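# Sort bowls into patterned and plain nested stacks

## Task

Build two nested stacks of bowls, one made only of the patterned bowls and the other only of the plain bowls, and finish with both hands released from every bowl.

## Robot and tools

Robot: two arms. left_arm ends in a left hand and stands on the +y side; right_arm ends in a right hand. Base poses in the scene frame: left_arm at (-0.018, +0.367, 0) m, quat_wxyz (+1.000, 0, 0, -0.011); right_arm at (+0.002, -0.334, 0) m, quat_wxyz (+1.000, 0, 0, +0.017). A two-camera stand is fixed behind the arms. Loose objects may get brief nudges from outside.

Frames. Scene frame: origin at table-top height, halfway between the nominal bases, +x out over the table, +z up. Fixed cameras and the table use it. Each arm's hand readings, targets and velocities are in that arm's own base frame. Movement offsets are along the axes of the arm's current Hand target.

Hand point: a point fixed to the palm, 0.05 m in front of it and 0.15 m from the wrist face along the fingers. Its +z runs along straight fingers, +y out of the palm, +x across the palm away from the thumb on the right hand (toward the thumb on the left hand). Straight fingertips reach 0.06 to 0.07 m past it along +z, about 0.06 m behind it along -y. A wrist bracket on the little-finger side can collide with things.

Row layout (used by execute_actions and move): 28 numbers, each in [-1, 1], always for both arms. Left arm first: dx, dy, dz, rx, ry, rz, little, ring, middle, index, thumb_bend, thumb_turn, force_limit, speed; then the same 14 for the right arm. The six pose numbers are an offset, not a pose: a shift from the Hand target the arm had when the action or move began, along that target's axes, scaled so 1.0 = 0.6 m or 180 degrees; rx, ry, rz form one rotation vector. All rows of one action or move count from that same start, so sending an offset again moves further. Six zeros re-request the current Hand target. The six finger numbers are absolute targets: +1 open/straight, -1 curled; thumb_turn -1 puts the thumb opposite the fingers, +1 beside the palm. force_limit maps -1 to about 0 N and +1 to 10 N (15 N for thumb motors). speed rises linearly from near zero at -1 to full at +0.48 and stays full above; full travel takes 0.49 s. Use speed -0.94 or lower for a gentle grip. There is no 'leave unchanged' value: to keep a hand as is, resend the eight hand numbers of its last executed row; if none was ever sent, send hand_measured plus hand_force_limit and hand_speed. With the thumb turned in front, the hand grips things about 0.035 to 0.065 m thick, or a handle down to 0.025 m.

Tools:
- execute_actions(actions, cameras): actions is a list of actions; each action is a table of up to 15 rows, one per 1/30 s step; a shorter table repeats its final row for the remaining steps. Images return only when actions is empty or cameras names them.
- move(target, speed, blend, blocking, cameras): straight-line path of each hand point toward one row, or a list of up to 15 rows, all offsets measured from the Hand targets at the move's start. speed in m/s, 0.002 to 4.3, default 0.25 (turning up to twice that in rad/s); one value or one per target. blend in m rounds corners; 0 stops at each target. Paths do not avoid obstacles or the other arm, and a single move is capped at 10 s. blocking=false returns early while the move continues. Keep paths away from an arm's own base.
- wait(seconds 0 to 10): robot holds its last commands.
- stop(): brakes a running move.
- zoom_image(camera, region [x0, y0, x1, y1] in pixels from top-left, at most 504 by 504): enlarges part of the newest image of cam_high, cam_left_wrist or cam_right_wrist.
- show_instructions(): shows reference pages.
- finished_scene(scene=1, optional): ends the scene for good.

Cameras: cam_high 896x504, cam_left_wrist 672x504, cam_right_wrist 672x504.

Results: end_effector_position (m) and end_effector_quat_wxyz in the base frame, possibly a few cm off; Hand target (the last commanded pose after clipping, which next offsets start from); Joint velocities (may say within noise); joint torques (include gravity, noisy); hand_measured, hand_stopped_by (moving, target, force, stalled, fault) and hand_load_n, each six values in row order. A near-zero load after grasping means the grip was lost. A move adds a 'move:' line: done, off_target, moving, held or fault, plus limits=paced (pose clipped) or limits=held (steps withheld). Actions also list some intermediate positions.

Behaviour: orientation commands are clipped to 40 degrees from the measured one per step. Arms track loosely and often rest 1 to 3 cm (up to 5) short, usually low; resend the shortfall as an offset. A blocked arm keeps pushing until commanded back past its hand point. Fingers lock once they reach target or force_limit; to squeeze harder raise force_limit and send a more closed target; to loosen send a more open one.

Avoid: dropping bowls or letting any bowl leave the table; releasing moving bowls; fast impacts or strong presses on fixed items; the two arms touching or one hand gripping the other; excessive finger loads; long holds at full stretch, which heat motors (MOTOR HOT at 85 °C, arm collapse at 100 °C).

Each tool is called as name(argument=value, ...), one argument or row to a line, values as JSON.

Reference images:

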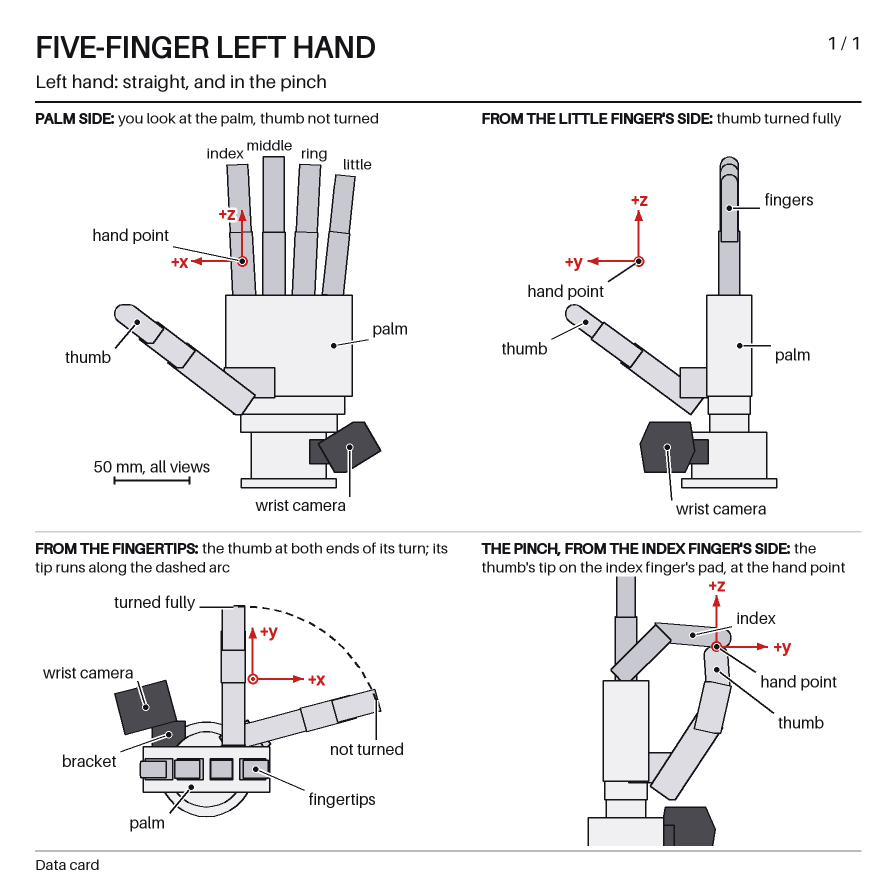

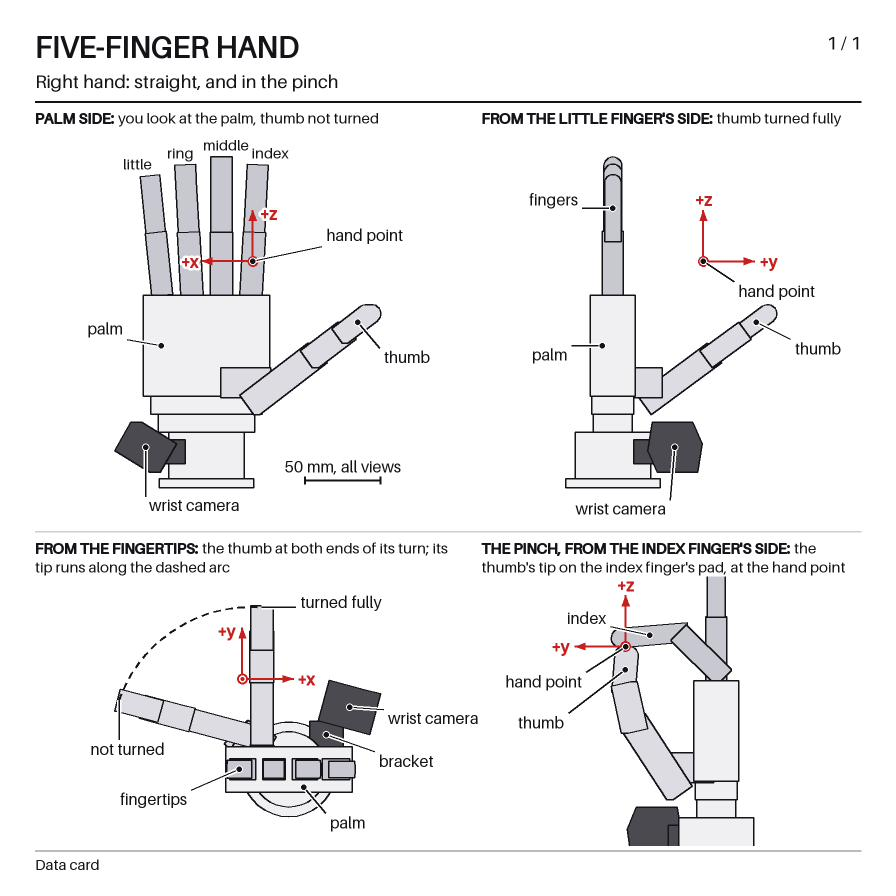

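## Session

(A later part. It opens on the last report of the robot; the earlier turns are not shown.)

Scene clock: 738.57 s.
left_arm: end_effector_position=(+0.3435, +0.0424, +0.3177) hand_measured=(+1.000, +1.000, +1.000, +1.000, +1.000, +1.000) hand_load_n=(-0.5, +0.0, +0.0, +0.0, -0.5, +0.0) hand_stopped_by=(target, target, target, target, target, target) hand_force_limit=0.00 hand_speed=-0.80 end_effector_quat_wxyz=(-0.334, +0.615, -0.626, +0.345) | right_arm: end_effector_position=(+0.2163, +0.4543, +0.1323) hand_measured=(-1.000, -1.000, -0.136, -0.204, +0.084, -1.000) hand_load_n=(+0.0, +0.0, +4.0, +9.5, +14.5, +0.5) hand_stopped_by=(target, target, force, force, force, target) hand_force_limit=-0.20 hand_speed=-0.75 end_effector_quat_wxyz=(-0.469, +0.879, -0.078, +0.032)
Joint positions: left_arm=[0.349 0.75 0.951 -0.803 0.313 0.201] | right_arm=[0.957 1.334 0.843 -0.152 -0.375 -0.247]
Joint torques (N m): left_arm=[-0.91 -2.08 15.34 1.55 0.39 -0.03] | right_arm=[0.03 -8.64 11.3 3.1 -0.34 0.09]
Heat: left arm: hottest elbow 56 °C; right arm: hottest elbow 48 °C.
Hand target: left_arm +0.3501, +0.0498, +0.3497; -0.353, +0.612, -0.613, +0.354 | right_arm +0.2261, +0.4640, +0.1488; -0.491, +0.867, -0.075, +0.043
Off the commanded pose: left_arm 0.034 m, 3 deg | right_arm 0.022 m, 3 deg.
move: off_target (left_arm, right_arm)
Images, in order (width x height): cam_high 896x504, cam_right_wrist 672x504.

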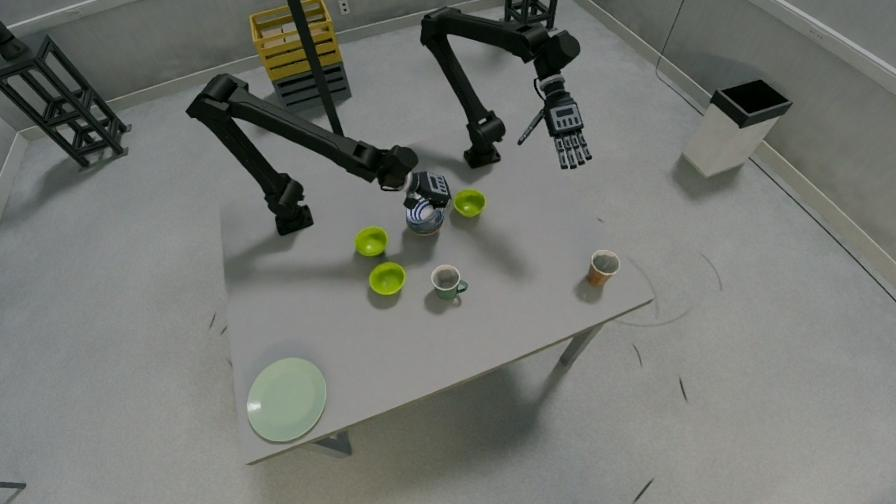

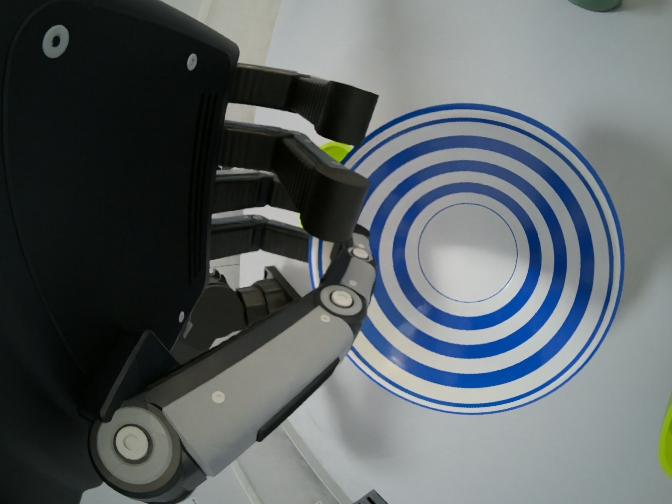

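move(
  target=[0,0,0,0,0,0,1,1,1,1,1,1,0,-0.8, 0,0.0523,0.0295,0,0,0,-1,-1,-0.4,-0.4,-0.2,-1,-0.2,-0.75],
  speed=0.08,
  cameras=["cam_high","cam_right_wrist"],
)

zoom_image(
  camera="cam_high",
  region=[370, 120, 510, 260],
)

Scene clock: 746.50 s.
left_arm: end_effector_position=(+0.3435, +0.0424, +0.3177) hand_measured=(+1.000, +1.000, +1.000, +1.000, +1.000, +1.000) hand_load_n=(+0.0, +0.0, +0.0, +0.0, +0.0, -0.5) hand_stopped_by=(target, target, target, target, target, target) hand_force_limit=0.00 hand_speed=-0.80 end_effector_quat_wxyz=(-0.334, +0.615, -0.626, +0.345) | right_arm: end_effector_position=(+0.2162, +0.4553, +0.1022) hand_measured=(-1.000, -1.000, -0.136, -0.204, +0.084, -1.000) hand_load_n=(+0.0, +0.0, +1.5, +8.5, +10.5, +0.0) hand_stopped_by=(target, target, force, force, force, target) hand_force_limit=-0.20 hand_speed=-0.75 end_effector_quat_wxyz=(-0.475, +0.876, -0.076, +0.033)
Joint positions: left_arm=[0.349 0.75 0.951 -0.803 0.313 0.201] | right_arm=[0.957 1.382 0.79 -0.038 -0.378 -0.247]
Joint torques (N m): left_arm=[-0.91 -2.02 15.34 1.57 0.4 -0.03] | right_arm=[-0.85 -8.82 10.36 3.29 -0.26 0.04]
Heat: left arm: hottest elbow 56 °C; right arm: hottest elbow 48 °C.
Hand target: left_arm +0.3501, +0.0498, +0.3497; -0.353, +0.612, -0.613, +0.354 | right_arm +0.2258, +0.4630, +0.1128; -0.491, +0.867, -0.075, +0.043
Off the commanded pose: left_arm 0.034 m, 3 deg | right_arm 0.016 m, 2 deg.
move: off_target (left_arm, right_arm)
Images, in order (width x height): cam_high 896x504, cam_right_wrist 672x504.

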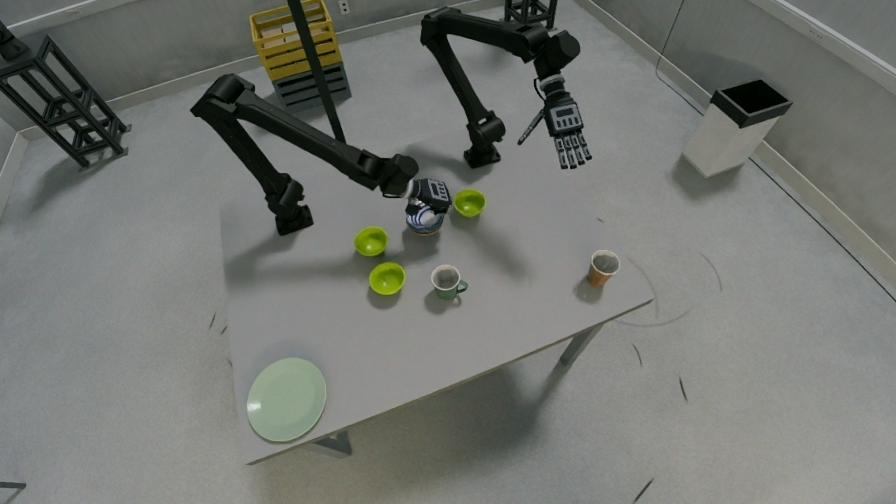

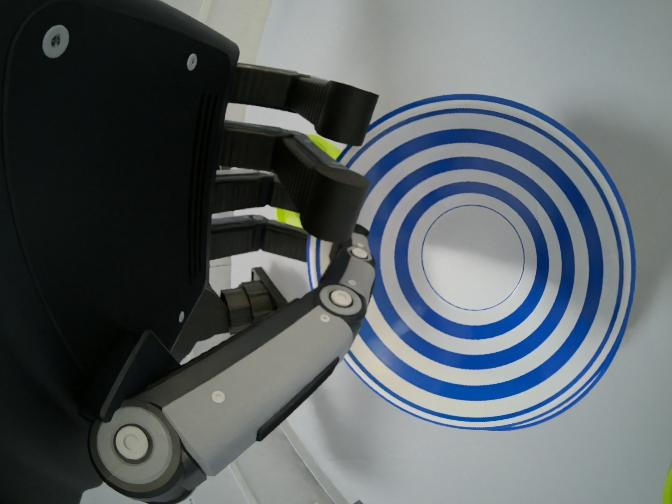

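Scaled by 3.600 from the camera's 896x504 image, which has a finer 1280x720 frame.

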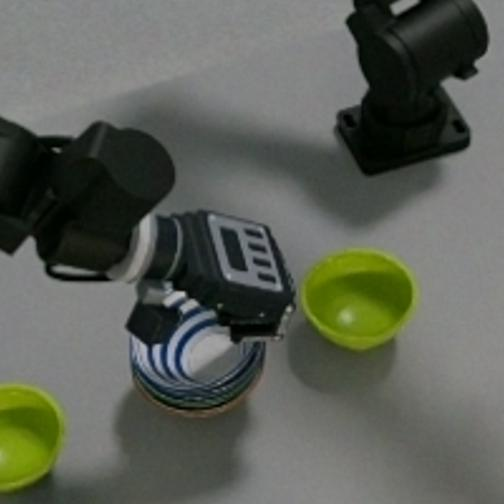

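move(
  target=[
    [0,0,0,0,0,0,1,1,1,1,1,1,0,-0.8, 0,0.0157,0.0074,0,0,0,-1,-1,-0.4,-0.4,-0.2,-1,-0.2,-0.75],
    [0,0,0,0,0,0,1,1,1,1,1,1,0,-0.8, 0,0.0157,0.0074,0,0,0,-1,-1,0.3,0.3,0.35,-1,-0.2,-0.6],
    [0,0,0,0,0,0,1,1,1,1,1,1,0,-0.8, 0,-0.1287,-0.0773,0,0,0,-1,-1,0.3,0.3,0.35,-1,-0.2,-0.6],
  ],
  speed=0.08,
  cameras=["cam_high","cam_right_wrist"],
)

zoom_image(
  camera="cam_high",
  region=[330, 120, 510, 300],
)

Scene clock: 756.07 s.
left_arm: end_effector_position=(+0.3435, +0.0424, +0.3177) hand_measured=(+1.000, +1.000, +1.000, +1.000, +1.000, +1.000) hand_load_n=(+0.0, +0.0, +0.0, -0.5, +0.0, +0.0) hand_stopped_by=(target, target, target, target, target, target) hand_force_limit=0.00 hand_speed=-0.80 end_effector_quat_wxyz=(-0.334, +0.615, -0.626, +0.345) | right_arm: end_effector_position=(+0.2144, +0.4521, +0.1719) hand_measured=(-1.000, -1.000, +0.300, +0.300, +0.350, -1.000) hand_load_n=(+0.0, +0.0, +0.0, +0.0, +0.0, +0.0) hand_stopped_by=(target, target, target, target, target, target) hand_force_limit=-0.20 hand_speed=-0.60 end_effector_quat_wxyz=(-0.472, +0.878, -0.077, +0.031)
Joint positions: left_arm=[0.349 0.75 0.951 -0.803 0.313 0.201] | right_arm=[0.956 1.276 0.902 -0.264 -0.38 -0.247]
Joint torques (N m): left_arm=[-0.85 -2.02 15.34 1.57 0.39 -0.03] | right_arm=[-0.32 -9.11 14.89 1.18 -0.21 0.06]
Heat: left arm: hottest elbow 56 °C; right arm: hottest elbow 47 °C.
Hand target: left_arm +0.3501, +0.0498, +0.3497; -0.353, +0.612, -0.613, +0.354 | right_arm +0.2257, +0.4631, +0.2030; -0.491, +0.867, -0.075, +0.043
Off the commanded pose: left_arm 0.034 m, 3 deg | right_arm 0.035 m, 3 deg.
move: off_target (left_arm, right_arm); target 2's new numbers were sent with right_arm's hand 0.011 m and 2 deg from that target
Images, in order (width x height): cam_high 896x504, cam_right_wrist 672x504.

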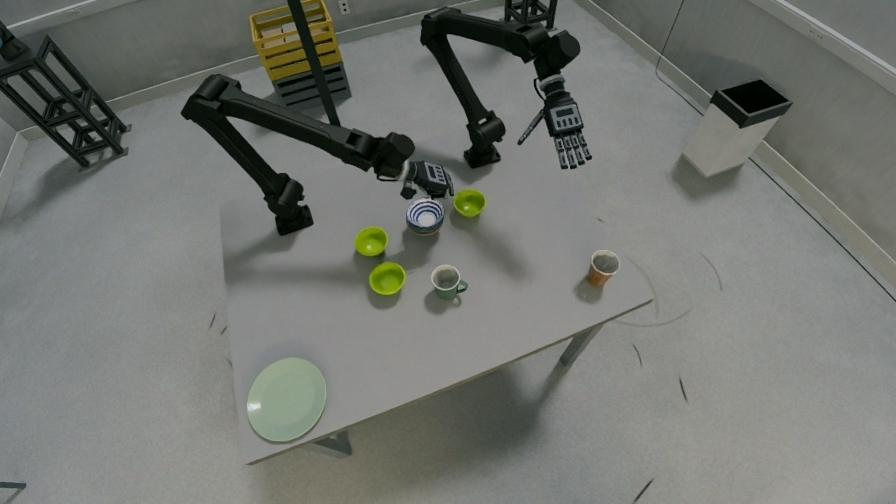

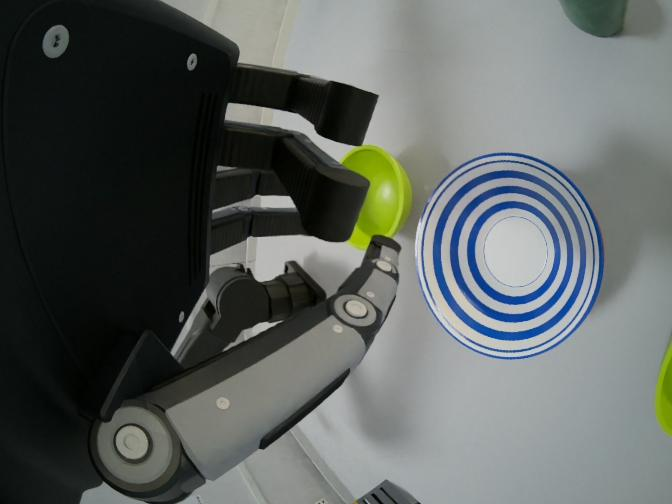

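Scaled by 2.800 from the camera's 896x504 image, which has a finer 1280x720 frame.

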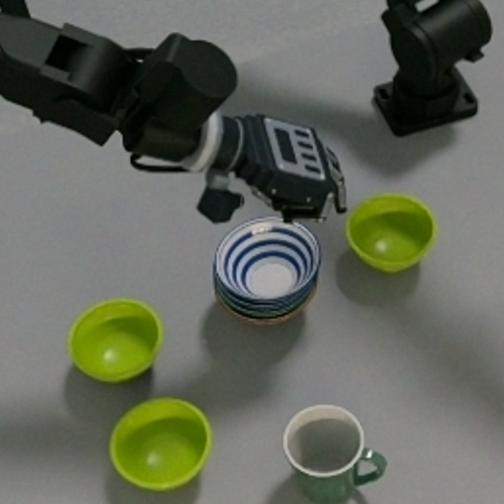

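move(
  target=[0,0,0,0,0,0,1,1,1,1,1,1,0,-0.8, -0.0298,-0.0758,0.3373,0,0,0,-1,-1,0.3,0.3,0.35,-1,-0.2,-0.6],
  speed=0.2,
  cameras=["cam_high","cam_right_wrist"],
)

zoom_image(
  camera="cam_high",
  region=[370, 120, 550, 300],
)

Scene clock: 793.87 s.
left_arm: end_effector_position=(+0.3435, +0.0424, +0.3177) hand_measured=(+1.000, +1.000, +1.000, +1.000, +1.000, +1.000) hand_load_n=(-0.5, +0.0, +0.0, +0.0, +0.0, +0.0) hand_stopped_by=(target, target, target, target, target, target) hand_force_limit=0.00 hand_speed=-0.80 end_effector_quat_wxyz=(-0.334, +0.615, -0.626, +0.345) | right_arm: end_effector_position=(+0.2351, +0.6373, +0.1147) hand_measured=(-1.000, -1.000, +0.300, +0.300, +0.350, -1.000) hand_load_n=(+0.0, +0.0, +0.0, +0.0, +0.0, +0.0) hand_stopped_by=(target, target, target, target, target, target) hand_force_limit=-0.20 hand_speed=-0.60 end_effector_quat_wxyz=(-0.467, +0.880, -0.074, +0.038)
Joint positions: left_arm=[0.349 0.75 0.951 -0.803 0.313 0.201] | right_arm=[1.122 1.765 1.296 -0.146 -0.234 -0.159]
Joint torques (N m): left_arm=[-0.91 -2.02 15.34 1.55 0.39 -0.03] | right_arm=[0.62 -13.1 14.49 2.54 -0.08 0.17]
Heat: left arm: hottest elbow 57 °C; right arm: hottest elbow 50 °C.
Hand target: left_arm +0.3501, +0.0498, +0.3497; -0.353, +0.612, -0.613, +0.354 | right_arm +0.2421, +0.6600, +0.1376; -0.491, +0.867, -0.075, +0.043
Off the commanded pose: left_arm 0.034 m, 3 deg | right_arm 0.033 m, 3 deg.
move: off_target (left_arm, right_arm)
Images, in order (width x height): cam_high 896x504, cam_right_wrist 672x504.

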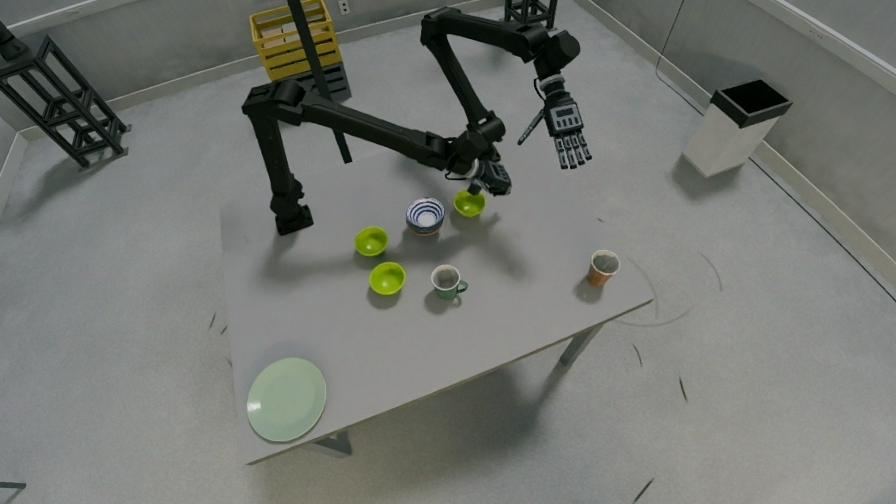

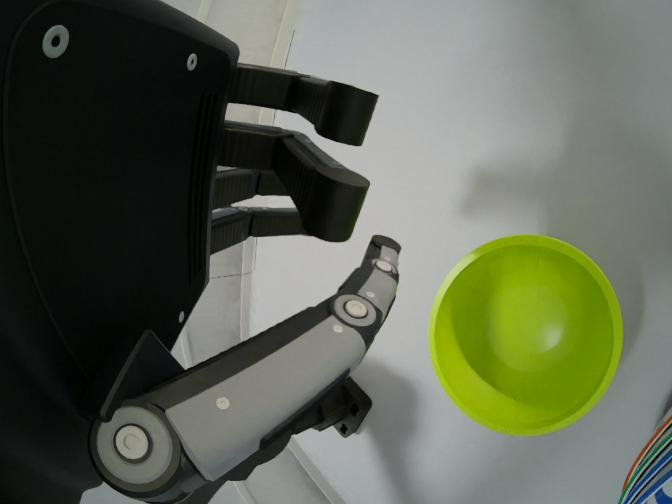

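Scaled by 2.800 from the camera's 896x504 image, which has a finer 1280x720 frame.

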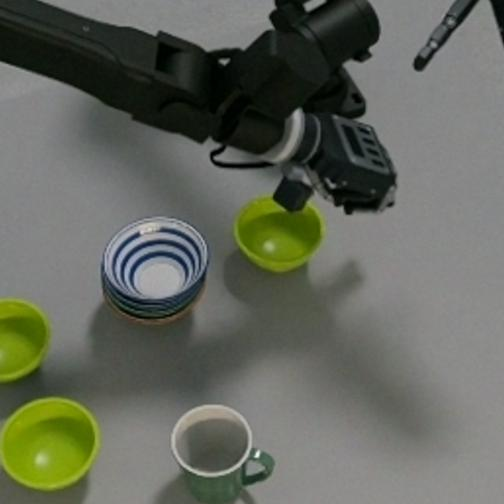

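move(
  target=[0,0,0,0,0,0,1,1,1,1,1,1,0,-0.8, -0.041,0.0513,-0.0012,0,0,0,-1,-1,0.3,0.3,0.35,-1,-0.2,-0.6],
  speed=0.15,
  cameras=["cam_right_wrist"],
)

Scene clock: 810.53 s.
left_arm: end_effector_position=(+0.3435, +0.0424, +0.3177) hand_measured=(+1.000, +1.000, +1.000, +1.000, +1.000, +1.000) hand_load_n=(+0.0, +0.0, +0.0, +0.0, +0.0, +0.0) hand_stopped_by=(target, target, target, target, target, target) hand_force_limit=0.00 hand_speed=-0.80 end_effector_quat_wxyz=(-0.334, +0.615, -0.626, +0.345) | right_arm: end_effector_position=(+0.2142, +0.6392, +0.0984) hand_measured=(-1.000, -1.000, +0.300, +0.300, +0.350, -1.000) hand_load_n=(+0.0, +0.0, +0.0, +0.0, +0.0, +0.0) hand_stopped_by=(target, target, target, target, target, target) hand_force_limit=-0.20 hand_speed=-0.60 end_effector_quat_wxyz=(-0.474, +0.877, -0.072, +0.041)
Joint positions: left_arm=[0.349 0.75 0.951 -0.803 0.313 0.201] | right_arm=[1.158 1.765 1.238 -0.066 -0.205 -0.141]
Joint torques (N m): left_arm=[-0.85 -2.02 15.34 1.55 0.39 -0.03] | right_arm=[1.26 -13.86 10.5 2.99 -0.08 0.19]
Heat: left arm: hottest elbow 57 °C; right arm: hottest elbow 52 °C.
Hand target: left_arm +0.3501, +0.0498, +0.3497; -0.353, +0.612, -0.613, +0.354 | right_arm +0.2152, +0.6481, +0.1115; -0.491, +0.867, -0.075, +0.043
Off the commanded pose: left_arm 0.034 m, 3 deg | right_arm 0.016 m, 2 deg.
move: off_target (left_arm, right_arm)
Images, in order (width x height): cam_right_wrist 672x504.

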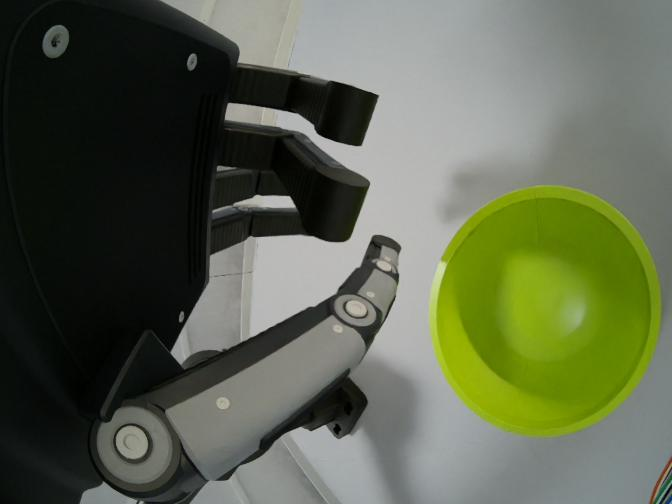

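move(
  target=[0,0,0,0,0,0,1,1,1,1,1,1,0,-0.8, 0.0081,0.1163,-0.0075,0,0,0,-1,-1,0.3,0.3,0.35,-1,-0.2,-0.6],
  speed=0.12,
  cameras=["cam_right_wrist","cam_high"],
)

Scene clock: 828.30 s.
left_arm: end_effector_position=(+0.3435, +0.0424, +0.3177) hand_measured=(+1.000, +1.000, +1.000, +1.000, +1.000, +1.000) hand_load_n=(+0.0, +0.0, +0.0, -0.5, +0.0, +0.0) hand_stopped_by=(target, target, target, target, target, target) hand_force_limit=0.00 hand_speed=-0.80 end_effector_quat_wxyz=(-0.334, +0.615, -0.626, +0.345) | right_arm: end_effector_position=(+0.2072, +0.6021, +0.0461) hand_measured=(-1.000, -1.000, +0.300, +0.300, +0.350, -1.000) hand_load_n=(+0.0, +0.0, +0.0, +0.0, +0.0, +0.0) hand_stopped_by=(target, target, target, target, target, target) hand_force_limit=-0.20 hand_speed=-0.60 end_effector_quat_wxyz=(-0.477, +0.875, -0.076, +0.038)
Joint positions: left_arm=[0.349 0.75 0.951 -0.803 0.313 0.201] | right_arm=[1.139 1.765 1.066 0.111 -0.222 -0.14]
Joint torques (N m): left_arm=[-0.91 -2.02 15.34 1.57 0.39 -0.03] | right_arm=[-0.21 -13.1 9.33 2.99 -0.25 0.02]
Heat: left arm: hottest elbow 57 °C; right arm: hottest elbow 49 °C.
Hand target: left_arm +0.3501, +0.0498, +0.3497; -0.353, +0.612, -0.613, +0.354 | right_arm +0.2131, +0.6081, +0.0541; -0.491, +0.867, -0.075, +0.043
Off the commanded pose: left_arm 0.034 m, 3 deg | right_arm 0.012 m, 2 deg.
move: off_target (left_arm, right_arm)
Images, in order (width x height): cam_high 896x504, cam_right_wrist 672x504.

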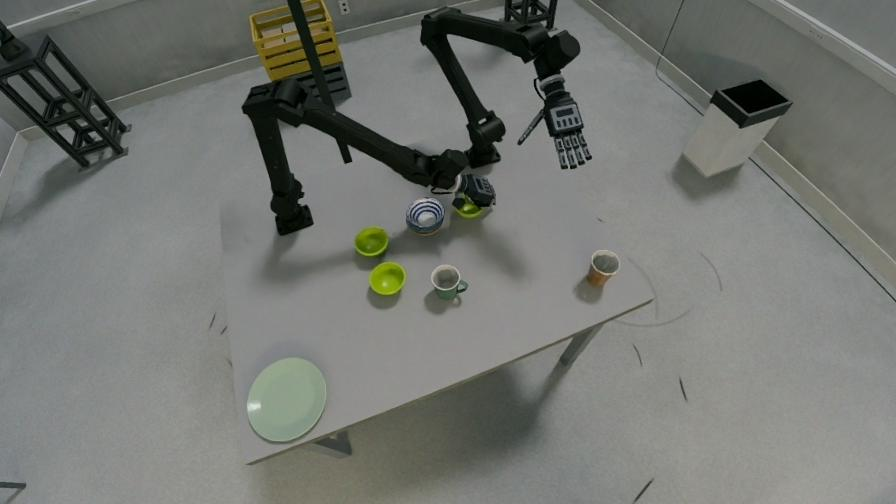

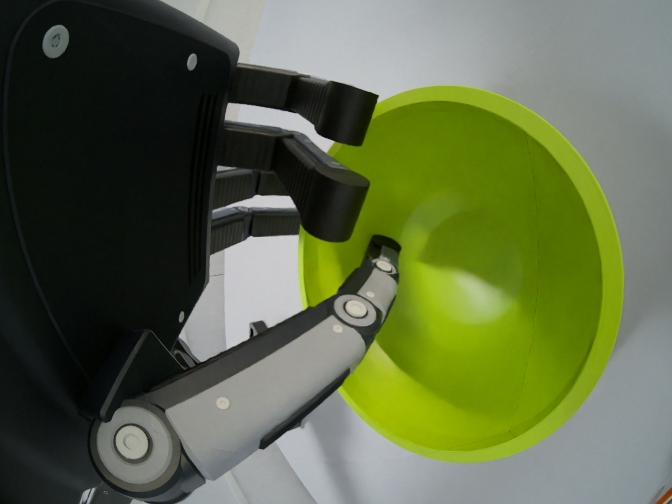

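move(
  target=[
    [0,0,0,0,0,0,1,1,1,1,1,1,0,-0.8, 0,0,0,0,0,0,-1,-1,-0.4,-0.4,-0.2,-1,-0.2,-0.75],
    [0,0,0,0,0,0,1,1,1,1,1,1,0,-0.8, 0.0003,-0.2717,-0.1631,0,0,0,-1,-1,-0.4,-0.4,-0.2,-1,-0.2,-0.75],
  ],
  speed=0.12,
  cameras=["cam_high","cam_right_wrist"],
)

zoom_image(
  camera="cam_high",
  region=[330, 120, 530, 320],
)

Scene clock: 845.53 s.
left_arm: end_effector_position=(+0.3435, +0.0424, +0.3177) hand_measured=(+1.000, +1.000, +1.000, +1.000, +1.000, +1.000) hand_load_n=(+0.0, +0.0, +0.0, +0.0, +0.0, +0.0) hand_stopped_by=(target, target, target, target, target, target) hand_force_limit=0.00 hand_speed=-0.80 end_effector_quat_wxyz=(-0.334, +0.615, -0.626, +0.345) | right_arm: end_effector_position=(+0.2042, +0.5961, +0.2057) hand_measured=(-1.000, -1.000, -0.204, -0.204, +0.094, -1.000) hand_load_n=(+0.0, +0.0, +8.5, +1.0, +4.0, +0.5) hand_stopped_by=(target, target, force, force, force, target) hand_force_limit=-0.20 hand_speed=-0.75 end_effector_quat_wxyz=(-0.466, +0.881, -0.078, +0.034)
Joint positions: left_arm=[0.349 0.75 0.951 -0.803 0.313 0.201] | right_arm=[1.139 1.558 1.286 -0.344 -0.223 -0.14]
Joint torques (N m): left_arm=[-0.91 -2.02 15.35 1.55 0.39 -0.03] | right_arm=[0.21 -12.51 15.57 1.26 -0.24 0.04]
Heat: left arm: hottest elbow 58 °C; right arm: hottest elbow 48 °C.
Hand target: left_arm +0.3501, +0.0498, +0.3497; -0.353, +0.612, -0.613, +0.354 | right_arm +0.2131, +0.6081, +0.2444; -0.491, +0.867, -0.075, +0.043
Off the commanded pose: left_arm 0.034 m, 3 deg | right_arm 0.041 m, 3 deg.
move: off_target (left_arm, right_arm)
Images, in order (width x height): cam_high 896x504, cam_right_wrist 672x504.

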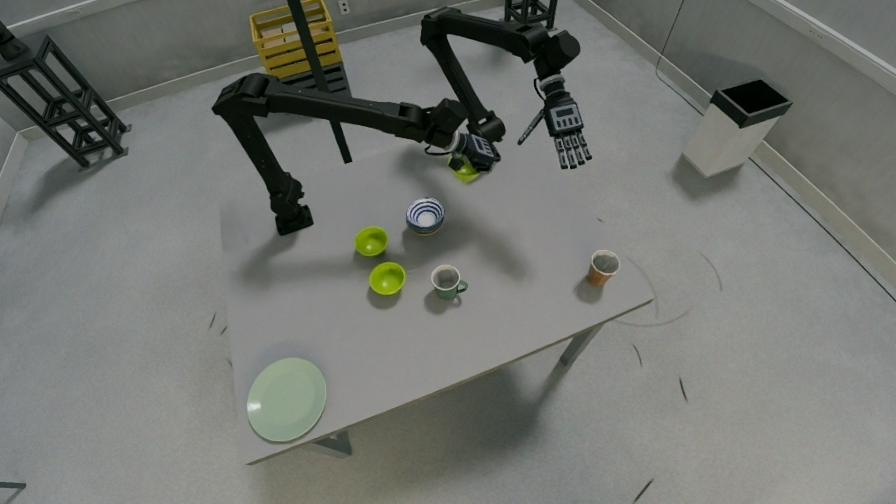

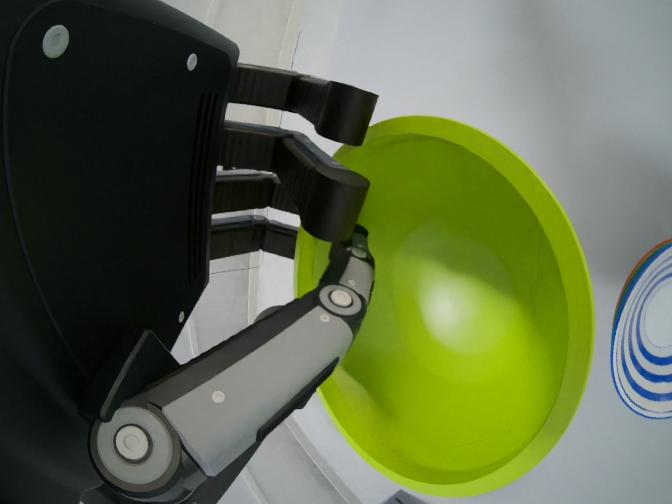

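Scaled by 2.520 from the camera's 896x504 image, which has a finer 1280x720 frame.

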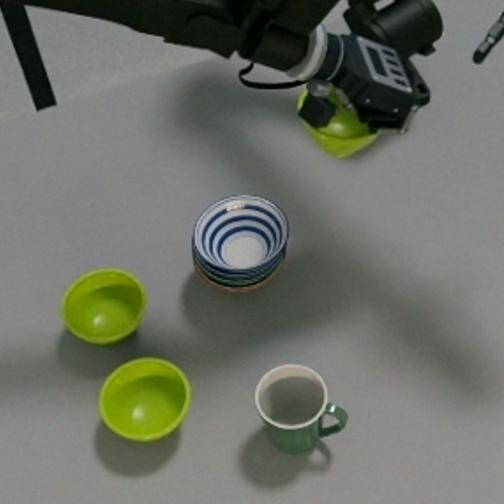

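execute_actions(
  actions=[
    [[0,0,0,0,0,0,1,1,1,1,1,1,0,-0.8,0,0,0,0,0,0,-1,-1,-0.4,-0.4,-0.35,-1,0.35,-0.75]],
  ],
  cameras=["cam_high","cam_right_wrist"],
)

zoom_image(
  camera="cam_high",
  region=[430, 110, 530, 210],
)

Scene clock: 854.17 s.
left_arm: end_effector_position=(+0.3435, +0.0424, +0.3177) hand_measured=(+1.000, +1.000, +1.000, +1.000, +1.000, +1.000) hand_load_n=(+0.0, +0.0, +0.0, +0.0, +0.0, -0.5) hand_stopped_by=(target, target, target, target, target, target) hand_force_limit=0.00 hand_speed=-0.80 end_effector_quat_wxyz=(-0.334, +0.615, -0.626, +0.345) | right_arm: end_effector_position=(+0.2042, +0.5961, +0.2057) hand_measured=(-1.000, -1.000, -0.204, -0.204, +0.028, -1.000) hand_load_n=(+0.0, +0.5, +11.5, +3.5, +9.5, +0.5) hand_stopped_by=(target, target, force, force, force, target) hand_force_limit=0.35 hand_speed=-0.75 end_effector_quat_wxyz=(-0.466, +0.881, -0.078, +0.034)
Joint positions: left_arm=[0.349 0.75 0.951 -0.803 0.313 0.201] | right_arm=[1.139 1.558 1.286 -0.344 -0.223 -0.14]
Joint torques (N m): left_arm=[-0.85 -2.02 15.34 1.57 0.39 -0.03] | right_arm=[-0.03 -12.92 15.62 1.2 -0.18 0.06]
Heat: left arm: hottest elbow 58 °C; right arm: hottest elbow 50 °C.
Hand target: left_arm +0.3501, +0.0498, +0.3497; -0.353, +0.612, -0.613, +0.354 | right_arm +0.2131, +0.6081, +0.2444; -0.491, +0.867, -0.075, +0.043
Off the commanded pose: left_arm 0.034 m, 3 deg | right_arm 0.041 m, 3 deg.
Step readings (end_effector_position of left_arm | right_arm):
0: (+0.3435, +0.0424, +0.3177) | (+0.2042, +0.5961, +0.2057)
1: (+0.3435, +0.0424, +0.3177) | (+0.2042, +0.5961, +0.2057)
2: (+0.3435, +0.0424, +0.3177) | (+0.2042, +0.5961, +0.2057)
4: (+0.3435, +0.0424, +0.3177) | (+0.2042, +0.5961, +0.2057)
8: (+0.3435, +0.0424, +0.3177) | (+0.2042, +0.5961, +0.2057)
15: (+0.3435, +0.0424, +0.3177) | (+0.2042, +0.5961, +0.2057)
Images, in order (width x height): cam_high 896x504, cam_right_wrist 672x504.

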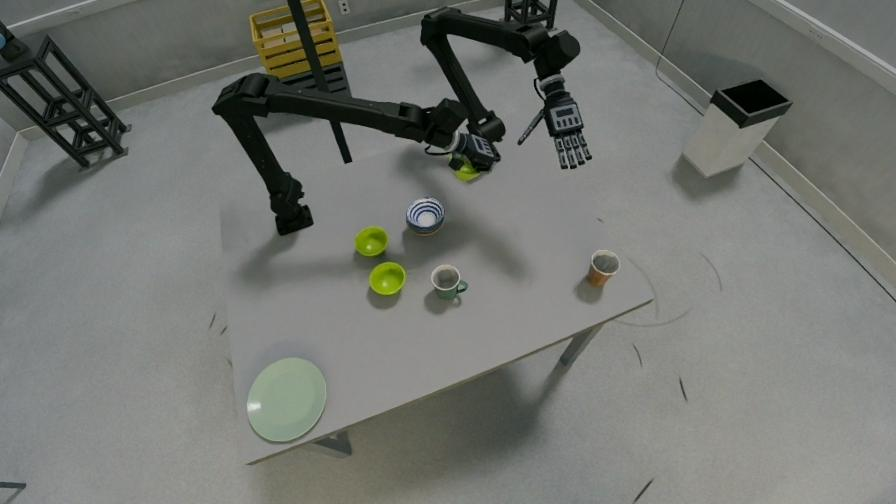

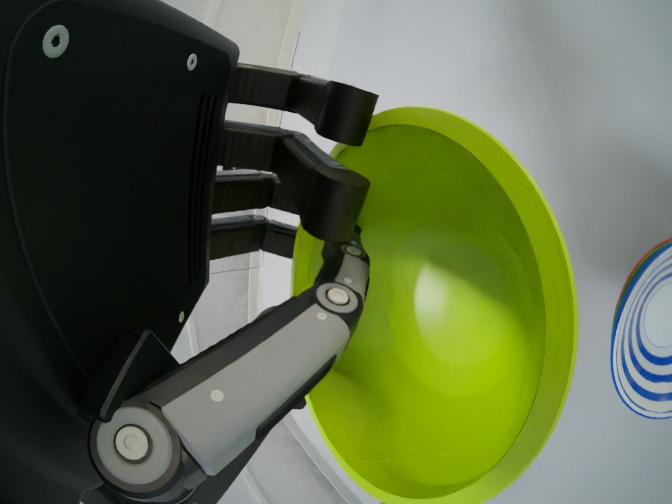

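Scaled by 5.040 from the camera's 896x504 image, which has a finer 1280x720 frame.

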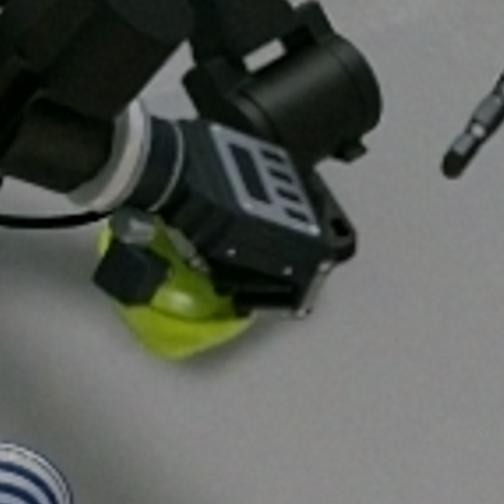

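move(
  target=[0,0,0,0,0,0,1,1,1,1,1,1,0,-0.8, 0.3662,0.2467,-0.4108,-0.0667,0,0,-1,-1,-0.4,-0.4,-0.35,-1,0.35,-0.75],
  speed=0.15,
  cameras=["cam_high","cam_right_wrist"],
)

zoom_image(
  camera="cam_high",
  region=[320, 180, 480, 340],
)

Scene clock: 920.43 s.
left_arm: end_effector_position=(+0.3435, +0.0424, +0.3177) hand_measured=(+1.000, +1.000, +1.000, +1.000, +1.000, +1.000) hand_load_n=(+0.0, +0.0, +0.0, +0.0, +0.0, +0.0) hand_stopped_by=(target, target, target, target, target, target) hand_force_limit=0.00 hand_speed=-0.80 end_effector_quat_wxyz=(-0.334, +0.615, -0.626, +0.345) | right_arm: end_effector_position=(+0.3650, +0.2821, +0.2222) hand_measured=(-1.000, -1.000, -0.204, -0.204, +0.028, -1.000) hand_load_n=(+0.5, +0.0, +11.5, +4.0, +9.5, +0.5) hand_stopped_by=(target, target, force, force, force, target) hand_force_limit=0.35 hand_speed=-0.75 end_effector_quat_wxyz=(-0.387, +0.917, -0.093, +0.017)
Joint positions: left_arm=[0.349 0.75 0.951 -0.803 0.313 0.201] | right_arm=[0.439 1.363 1.229 -0.925 -0.639 -0.757]
Joint torques (N m): left_arm=[-0.91 -2.02 15.34 1.55 0.4 -0.03] | right_arm=[0.44 -8.7 15.31 0.47 -0.52 -0.12]
Heat: left arm: hottest elbow 59 °C; right arm: hottest elbow 54 °C.
Hand target: left_arm +0.3501, +0.0498, +0.3497; -0.353, +0.612, -0.613, +0.354 | right_arm +0.3799, +0.2869, +0.2445; -0.397, +0.913, -0.079, +0.035
Off the commanded pose: left_arm 0.034 m, 3 deg | right_arm 0.027 m, 3 deg.
move: off_target (left_arm, right_arm)
Images, in order (width x height): cam_high 896x504, cam_right_wrist 672x504.

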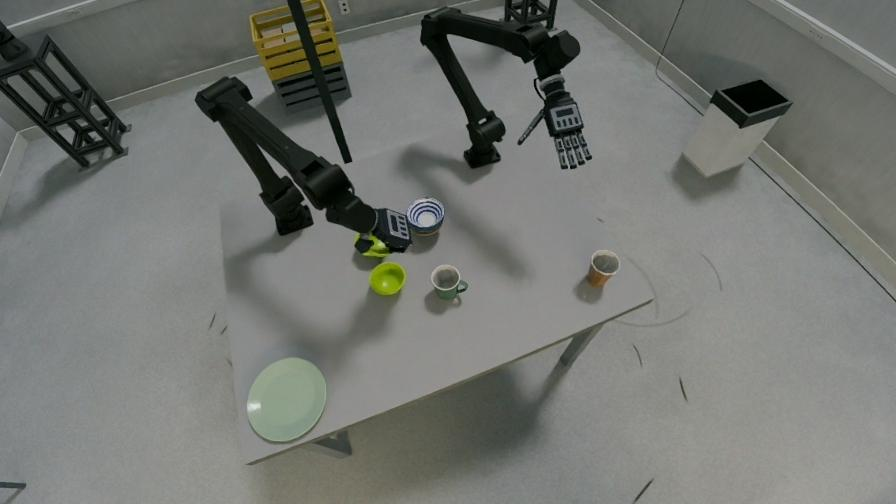

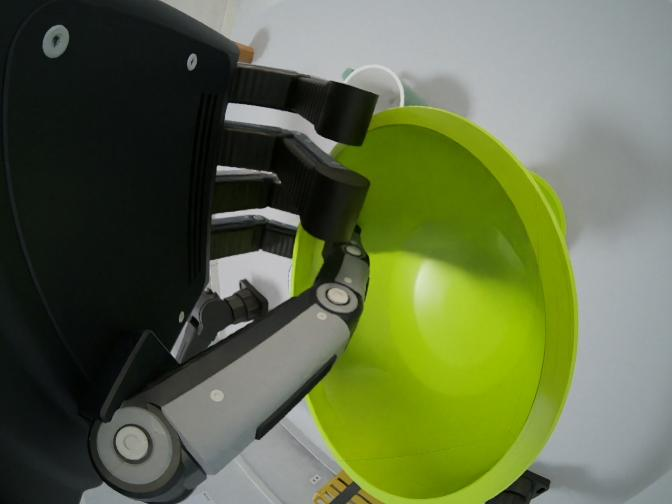

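Scaled by 3.150 from the camera's 896x504 image, which has a finer 1280x720 frame.

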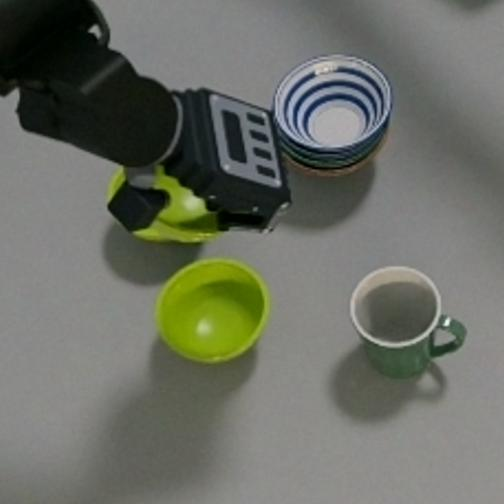

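zoom_image(
  camera="cam_high",
  region=[345, 215, 425, 305],
)

Scaled by 5.600 from the camera's 896x504 image, which has a finer 1280x720 frame.

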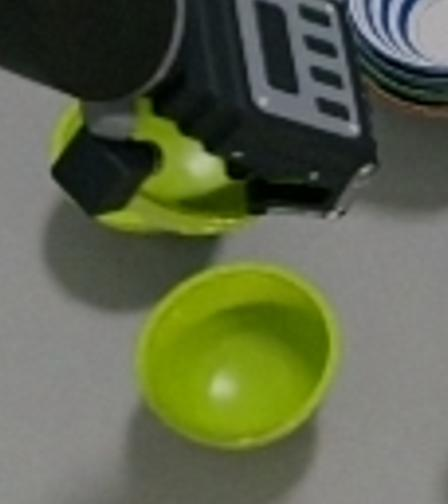

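move(
  target=[0,0,0,0,0,0,1,1,1,1,1,1,0,-0.8, 0.0137,0.118,0.0808,0,0,0,-1,-1,-0.4,-0.4,-0.35,-1,0.35,-0.75],
  speed=0.12,
  cameras=["cam_high","cam_right_wrist"],
)

zoom_image(
  camera="cam_high",
  region=[330, 200, 450, 320],
)

Scene clock: 951.07 s.
left_arm: end_effector_position=(+0.3435, +0.0424, +0.3177) hand_measured=(+1.000, +1.000, +1.000, +1.000, +1.000, +1.000) hand_load_n=(+0.0, +0.0, +0.0, +0.0, +0.0, +0.0) hand_stopped_by=(target, target, target, target, target, target) hand_force_limit=0.00 hand_speed=-0.80 end_effector_quat_wxyz=(-0.334, +0.615, -0.626, +0.345) | right_arm: end_effector_position=(+0.3752, +0.2719, +0.1558) hand_measured=(-1.000, -1.000, -0.204, -0.204, +0.028, -1.000) hand_load_n=(+0.0, +0.0, +11.5, +4.0, +10.0, +0.5) hand_stopped_by=(target, target, force, force, force, target) hand_force_limit=0.35 hand_speed=-0.75 end_effector_quat_wxyz=(-0.390, +0.916, -0.089, +0.020)
Joint positions: left_arm=[0.349 0.75 0.951 -0.803 0.313 0.201] | right_arm=[0.407 1.413 1.101 -0.758 -0.658 -0.796]
Joint torques (N m): left_arm=[-0.91 -2.02 15.34 1.55 0.39 -0.03] | right_arm=[-0.79 -9.17 10.86 1.95 -0.54 -0.1]
Heat: left arm: hottest elbow 59 °C; right arm: hottest elbow 56 °C.
Hand target: left_arm +0.3501, +0.0498, +0.3497; -0.353, +0.612, -0.613, +0.354 | right_arm +0.3858, +0.2729, +0.1595; -0.397, +0.914, -0.079, +0.035
Off the commanded pose: left_arm 0.034 m, 3 deg | right_arm 0.011 m, 2 deg.
move: off_target (left_arm, right_arm)
Images, in order (width x height): cam_high 896x504, cam_right_wrist 672x504.

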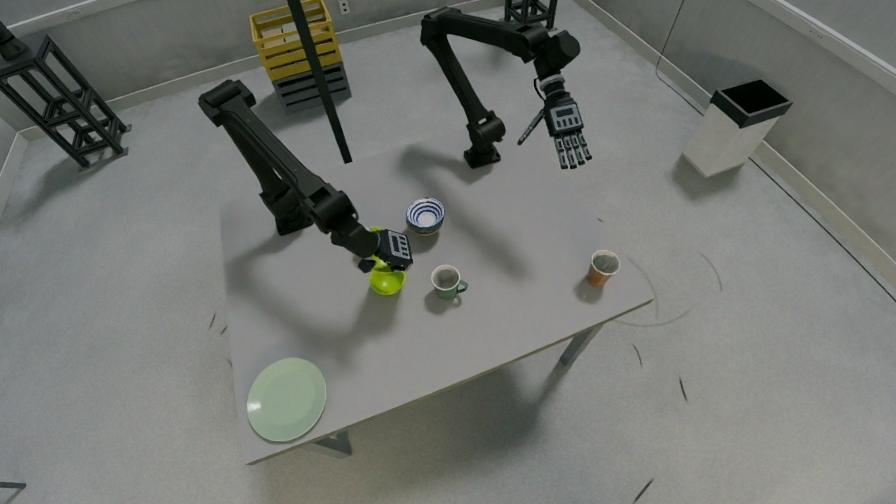

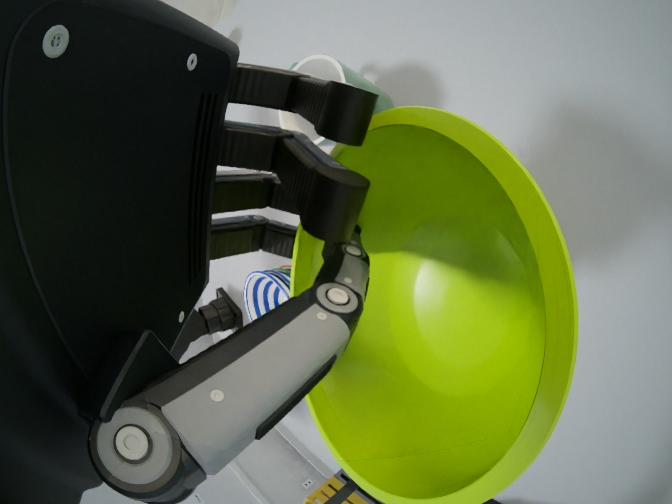

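Scaled by 4.200 from the camera's 896x504 image, which has a finer 1280x720 frame.

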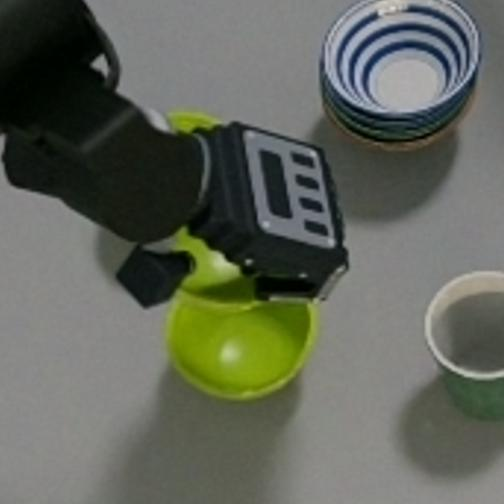

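move(
  target=[0,0,0,0,0,0,1,1,1,1,1,1,0,-0.8, 0.0015,0.0822,0.063,0,0,0,-1,-1,-0.4,-0.4,-0.35,-1,0.35,-0.75],
  speed=0.08,
  cameras=["cam_high","cam_right_wrist"],
)

zoom_image(
  camera="cam_high",
  region=[340, 220, 430, 310],
)

Scene clock: 961.07 s.
left_arm: end_effector_position=(+0.3435, +0.0424, +0.3177) hand_measured=(+1.000, +1.000, +1.000, +1.000, +1.000, +1.000) hand_load_n=(+0.0, +0.0, +0.0, +0.0, +0.0, -0.5) hand_stopped_by=(target, target, target, target, target, target) hand_force_limit=0.00 hand_speed=-0.80 end_effector_quat_wxyz=(-0.334, +0.615, -0.626, +0.345) | right_arm: end_effector_position=(+0.3754, +0.2662, +0.0961) hand_measured=(-1.000, -1.000, -0.204, -0.204, +0.028, -1.000) hand_load_n=(+0.0, +0.0, +11.5, +4.0, +9.5, +0.5) hand_stopped_by=(target, target, force, force, force, target) hand_force_limit=0.35 hand_speed=-0.75 end_effector_quat_wxyz=(-0.391, +0.916, -0.088, +0.022)
Joint positions: left_arm=[0.349 0.75 0.951 -0.803 0.313 0.201] | right_arm=[0.394 1.47 0.992 -0.597 -0.664 -0.811]
Joint torques (N m): left_arm=[-0.85 -2.08 15.34 1.55 0.39 -0.03] | right_arm=[0.44 -9.05 9.95 1.96 -0.51 -0.11]
Heat: left arm: hottest elbow 59 °C; right arm: hottest elbow 54 °C.
Hand target: left_arm +0.3501, +0.0498, +0.3497; -0.353, +0.612, -0.613, +0.354 | right_arm +0.3858, +0.2668, +0.0978; -0.397, +0.913, -0.079, +0.035
Off the commanded pose: left_arm 0.034 m, 3 deg | right_arm 0.010 m, 2 deg.
move: off_target (left_arm)
Images, in order (width x height): cam_high 896x504, cam_right_wrist 672x504.

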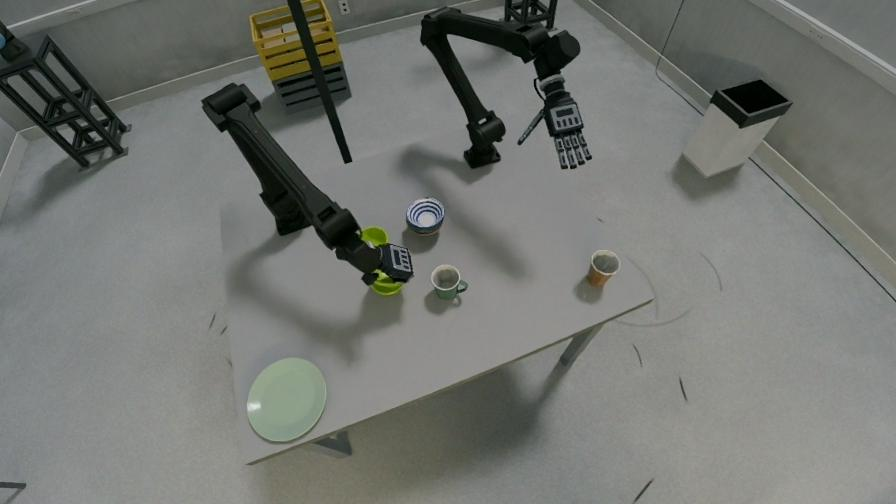

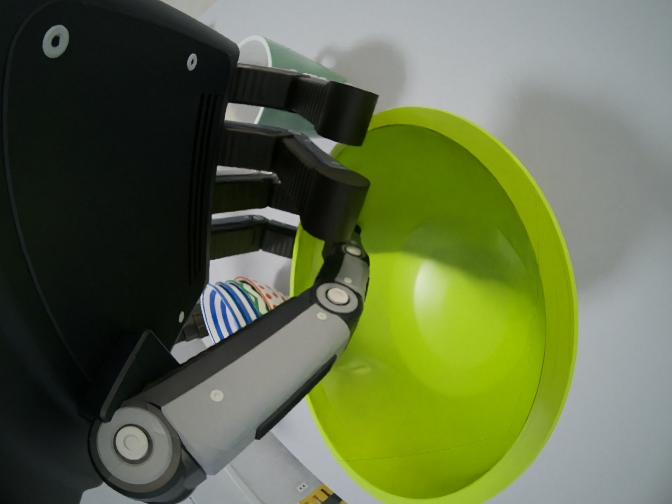

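Scaled by 5.600 from the camera's 896x504 image, which has a finer 1280x720 frame.

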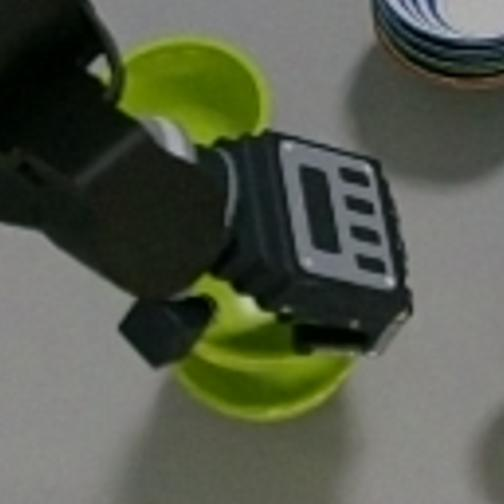

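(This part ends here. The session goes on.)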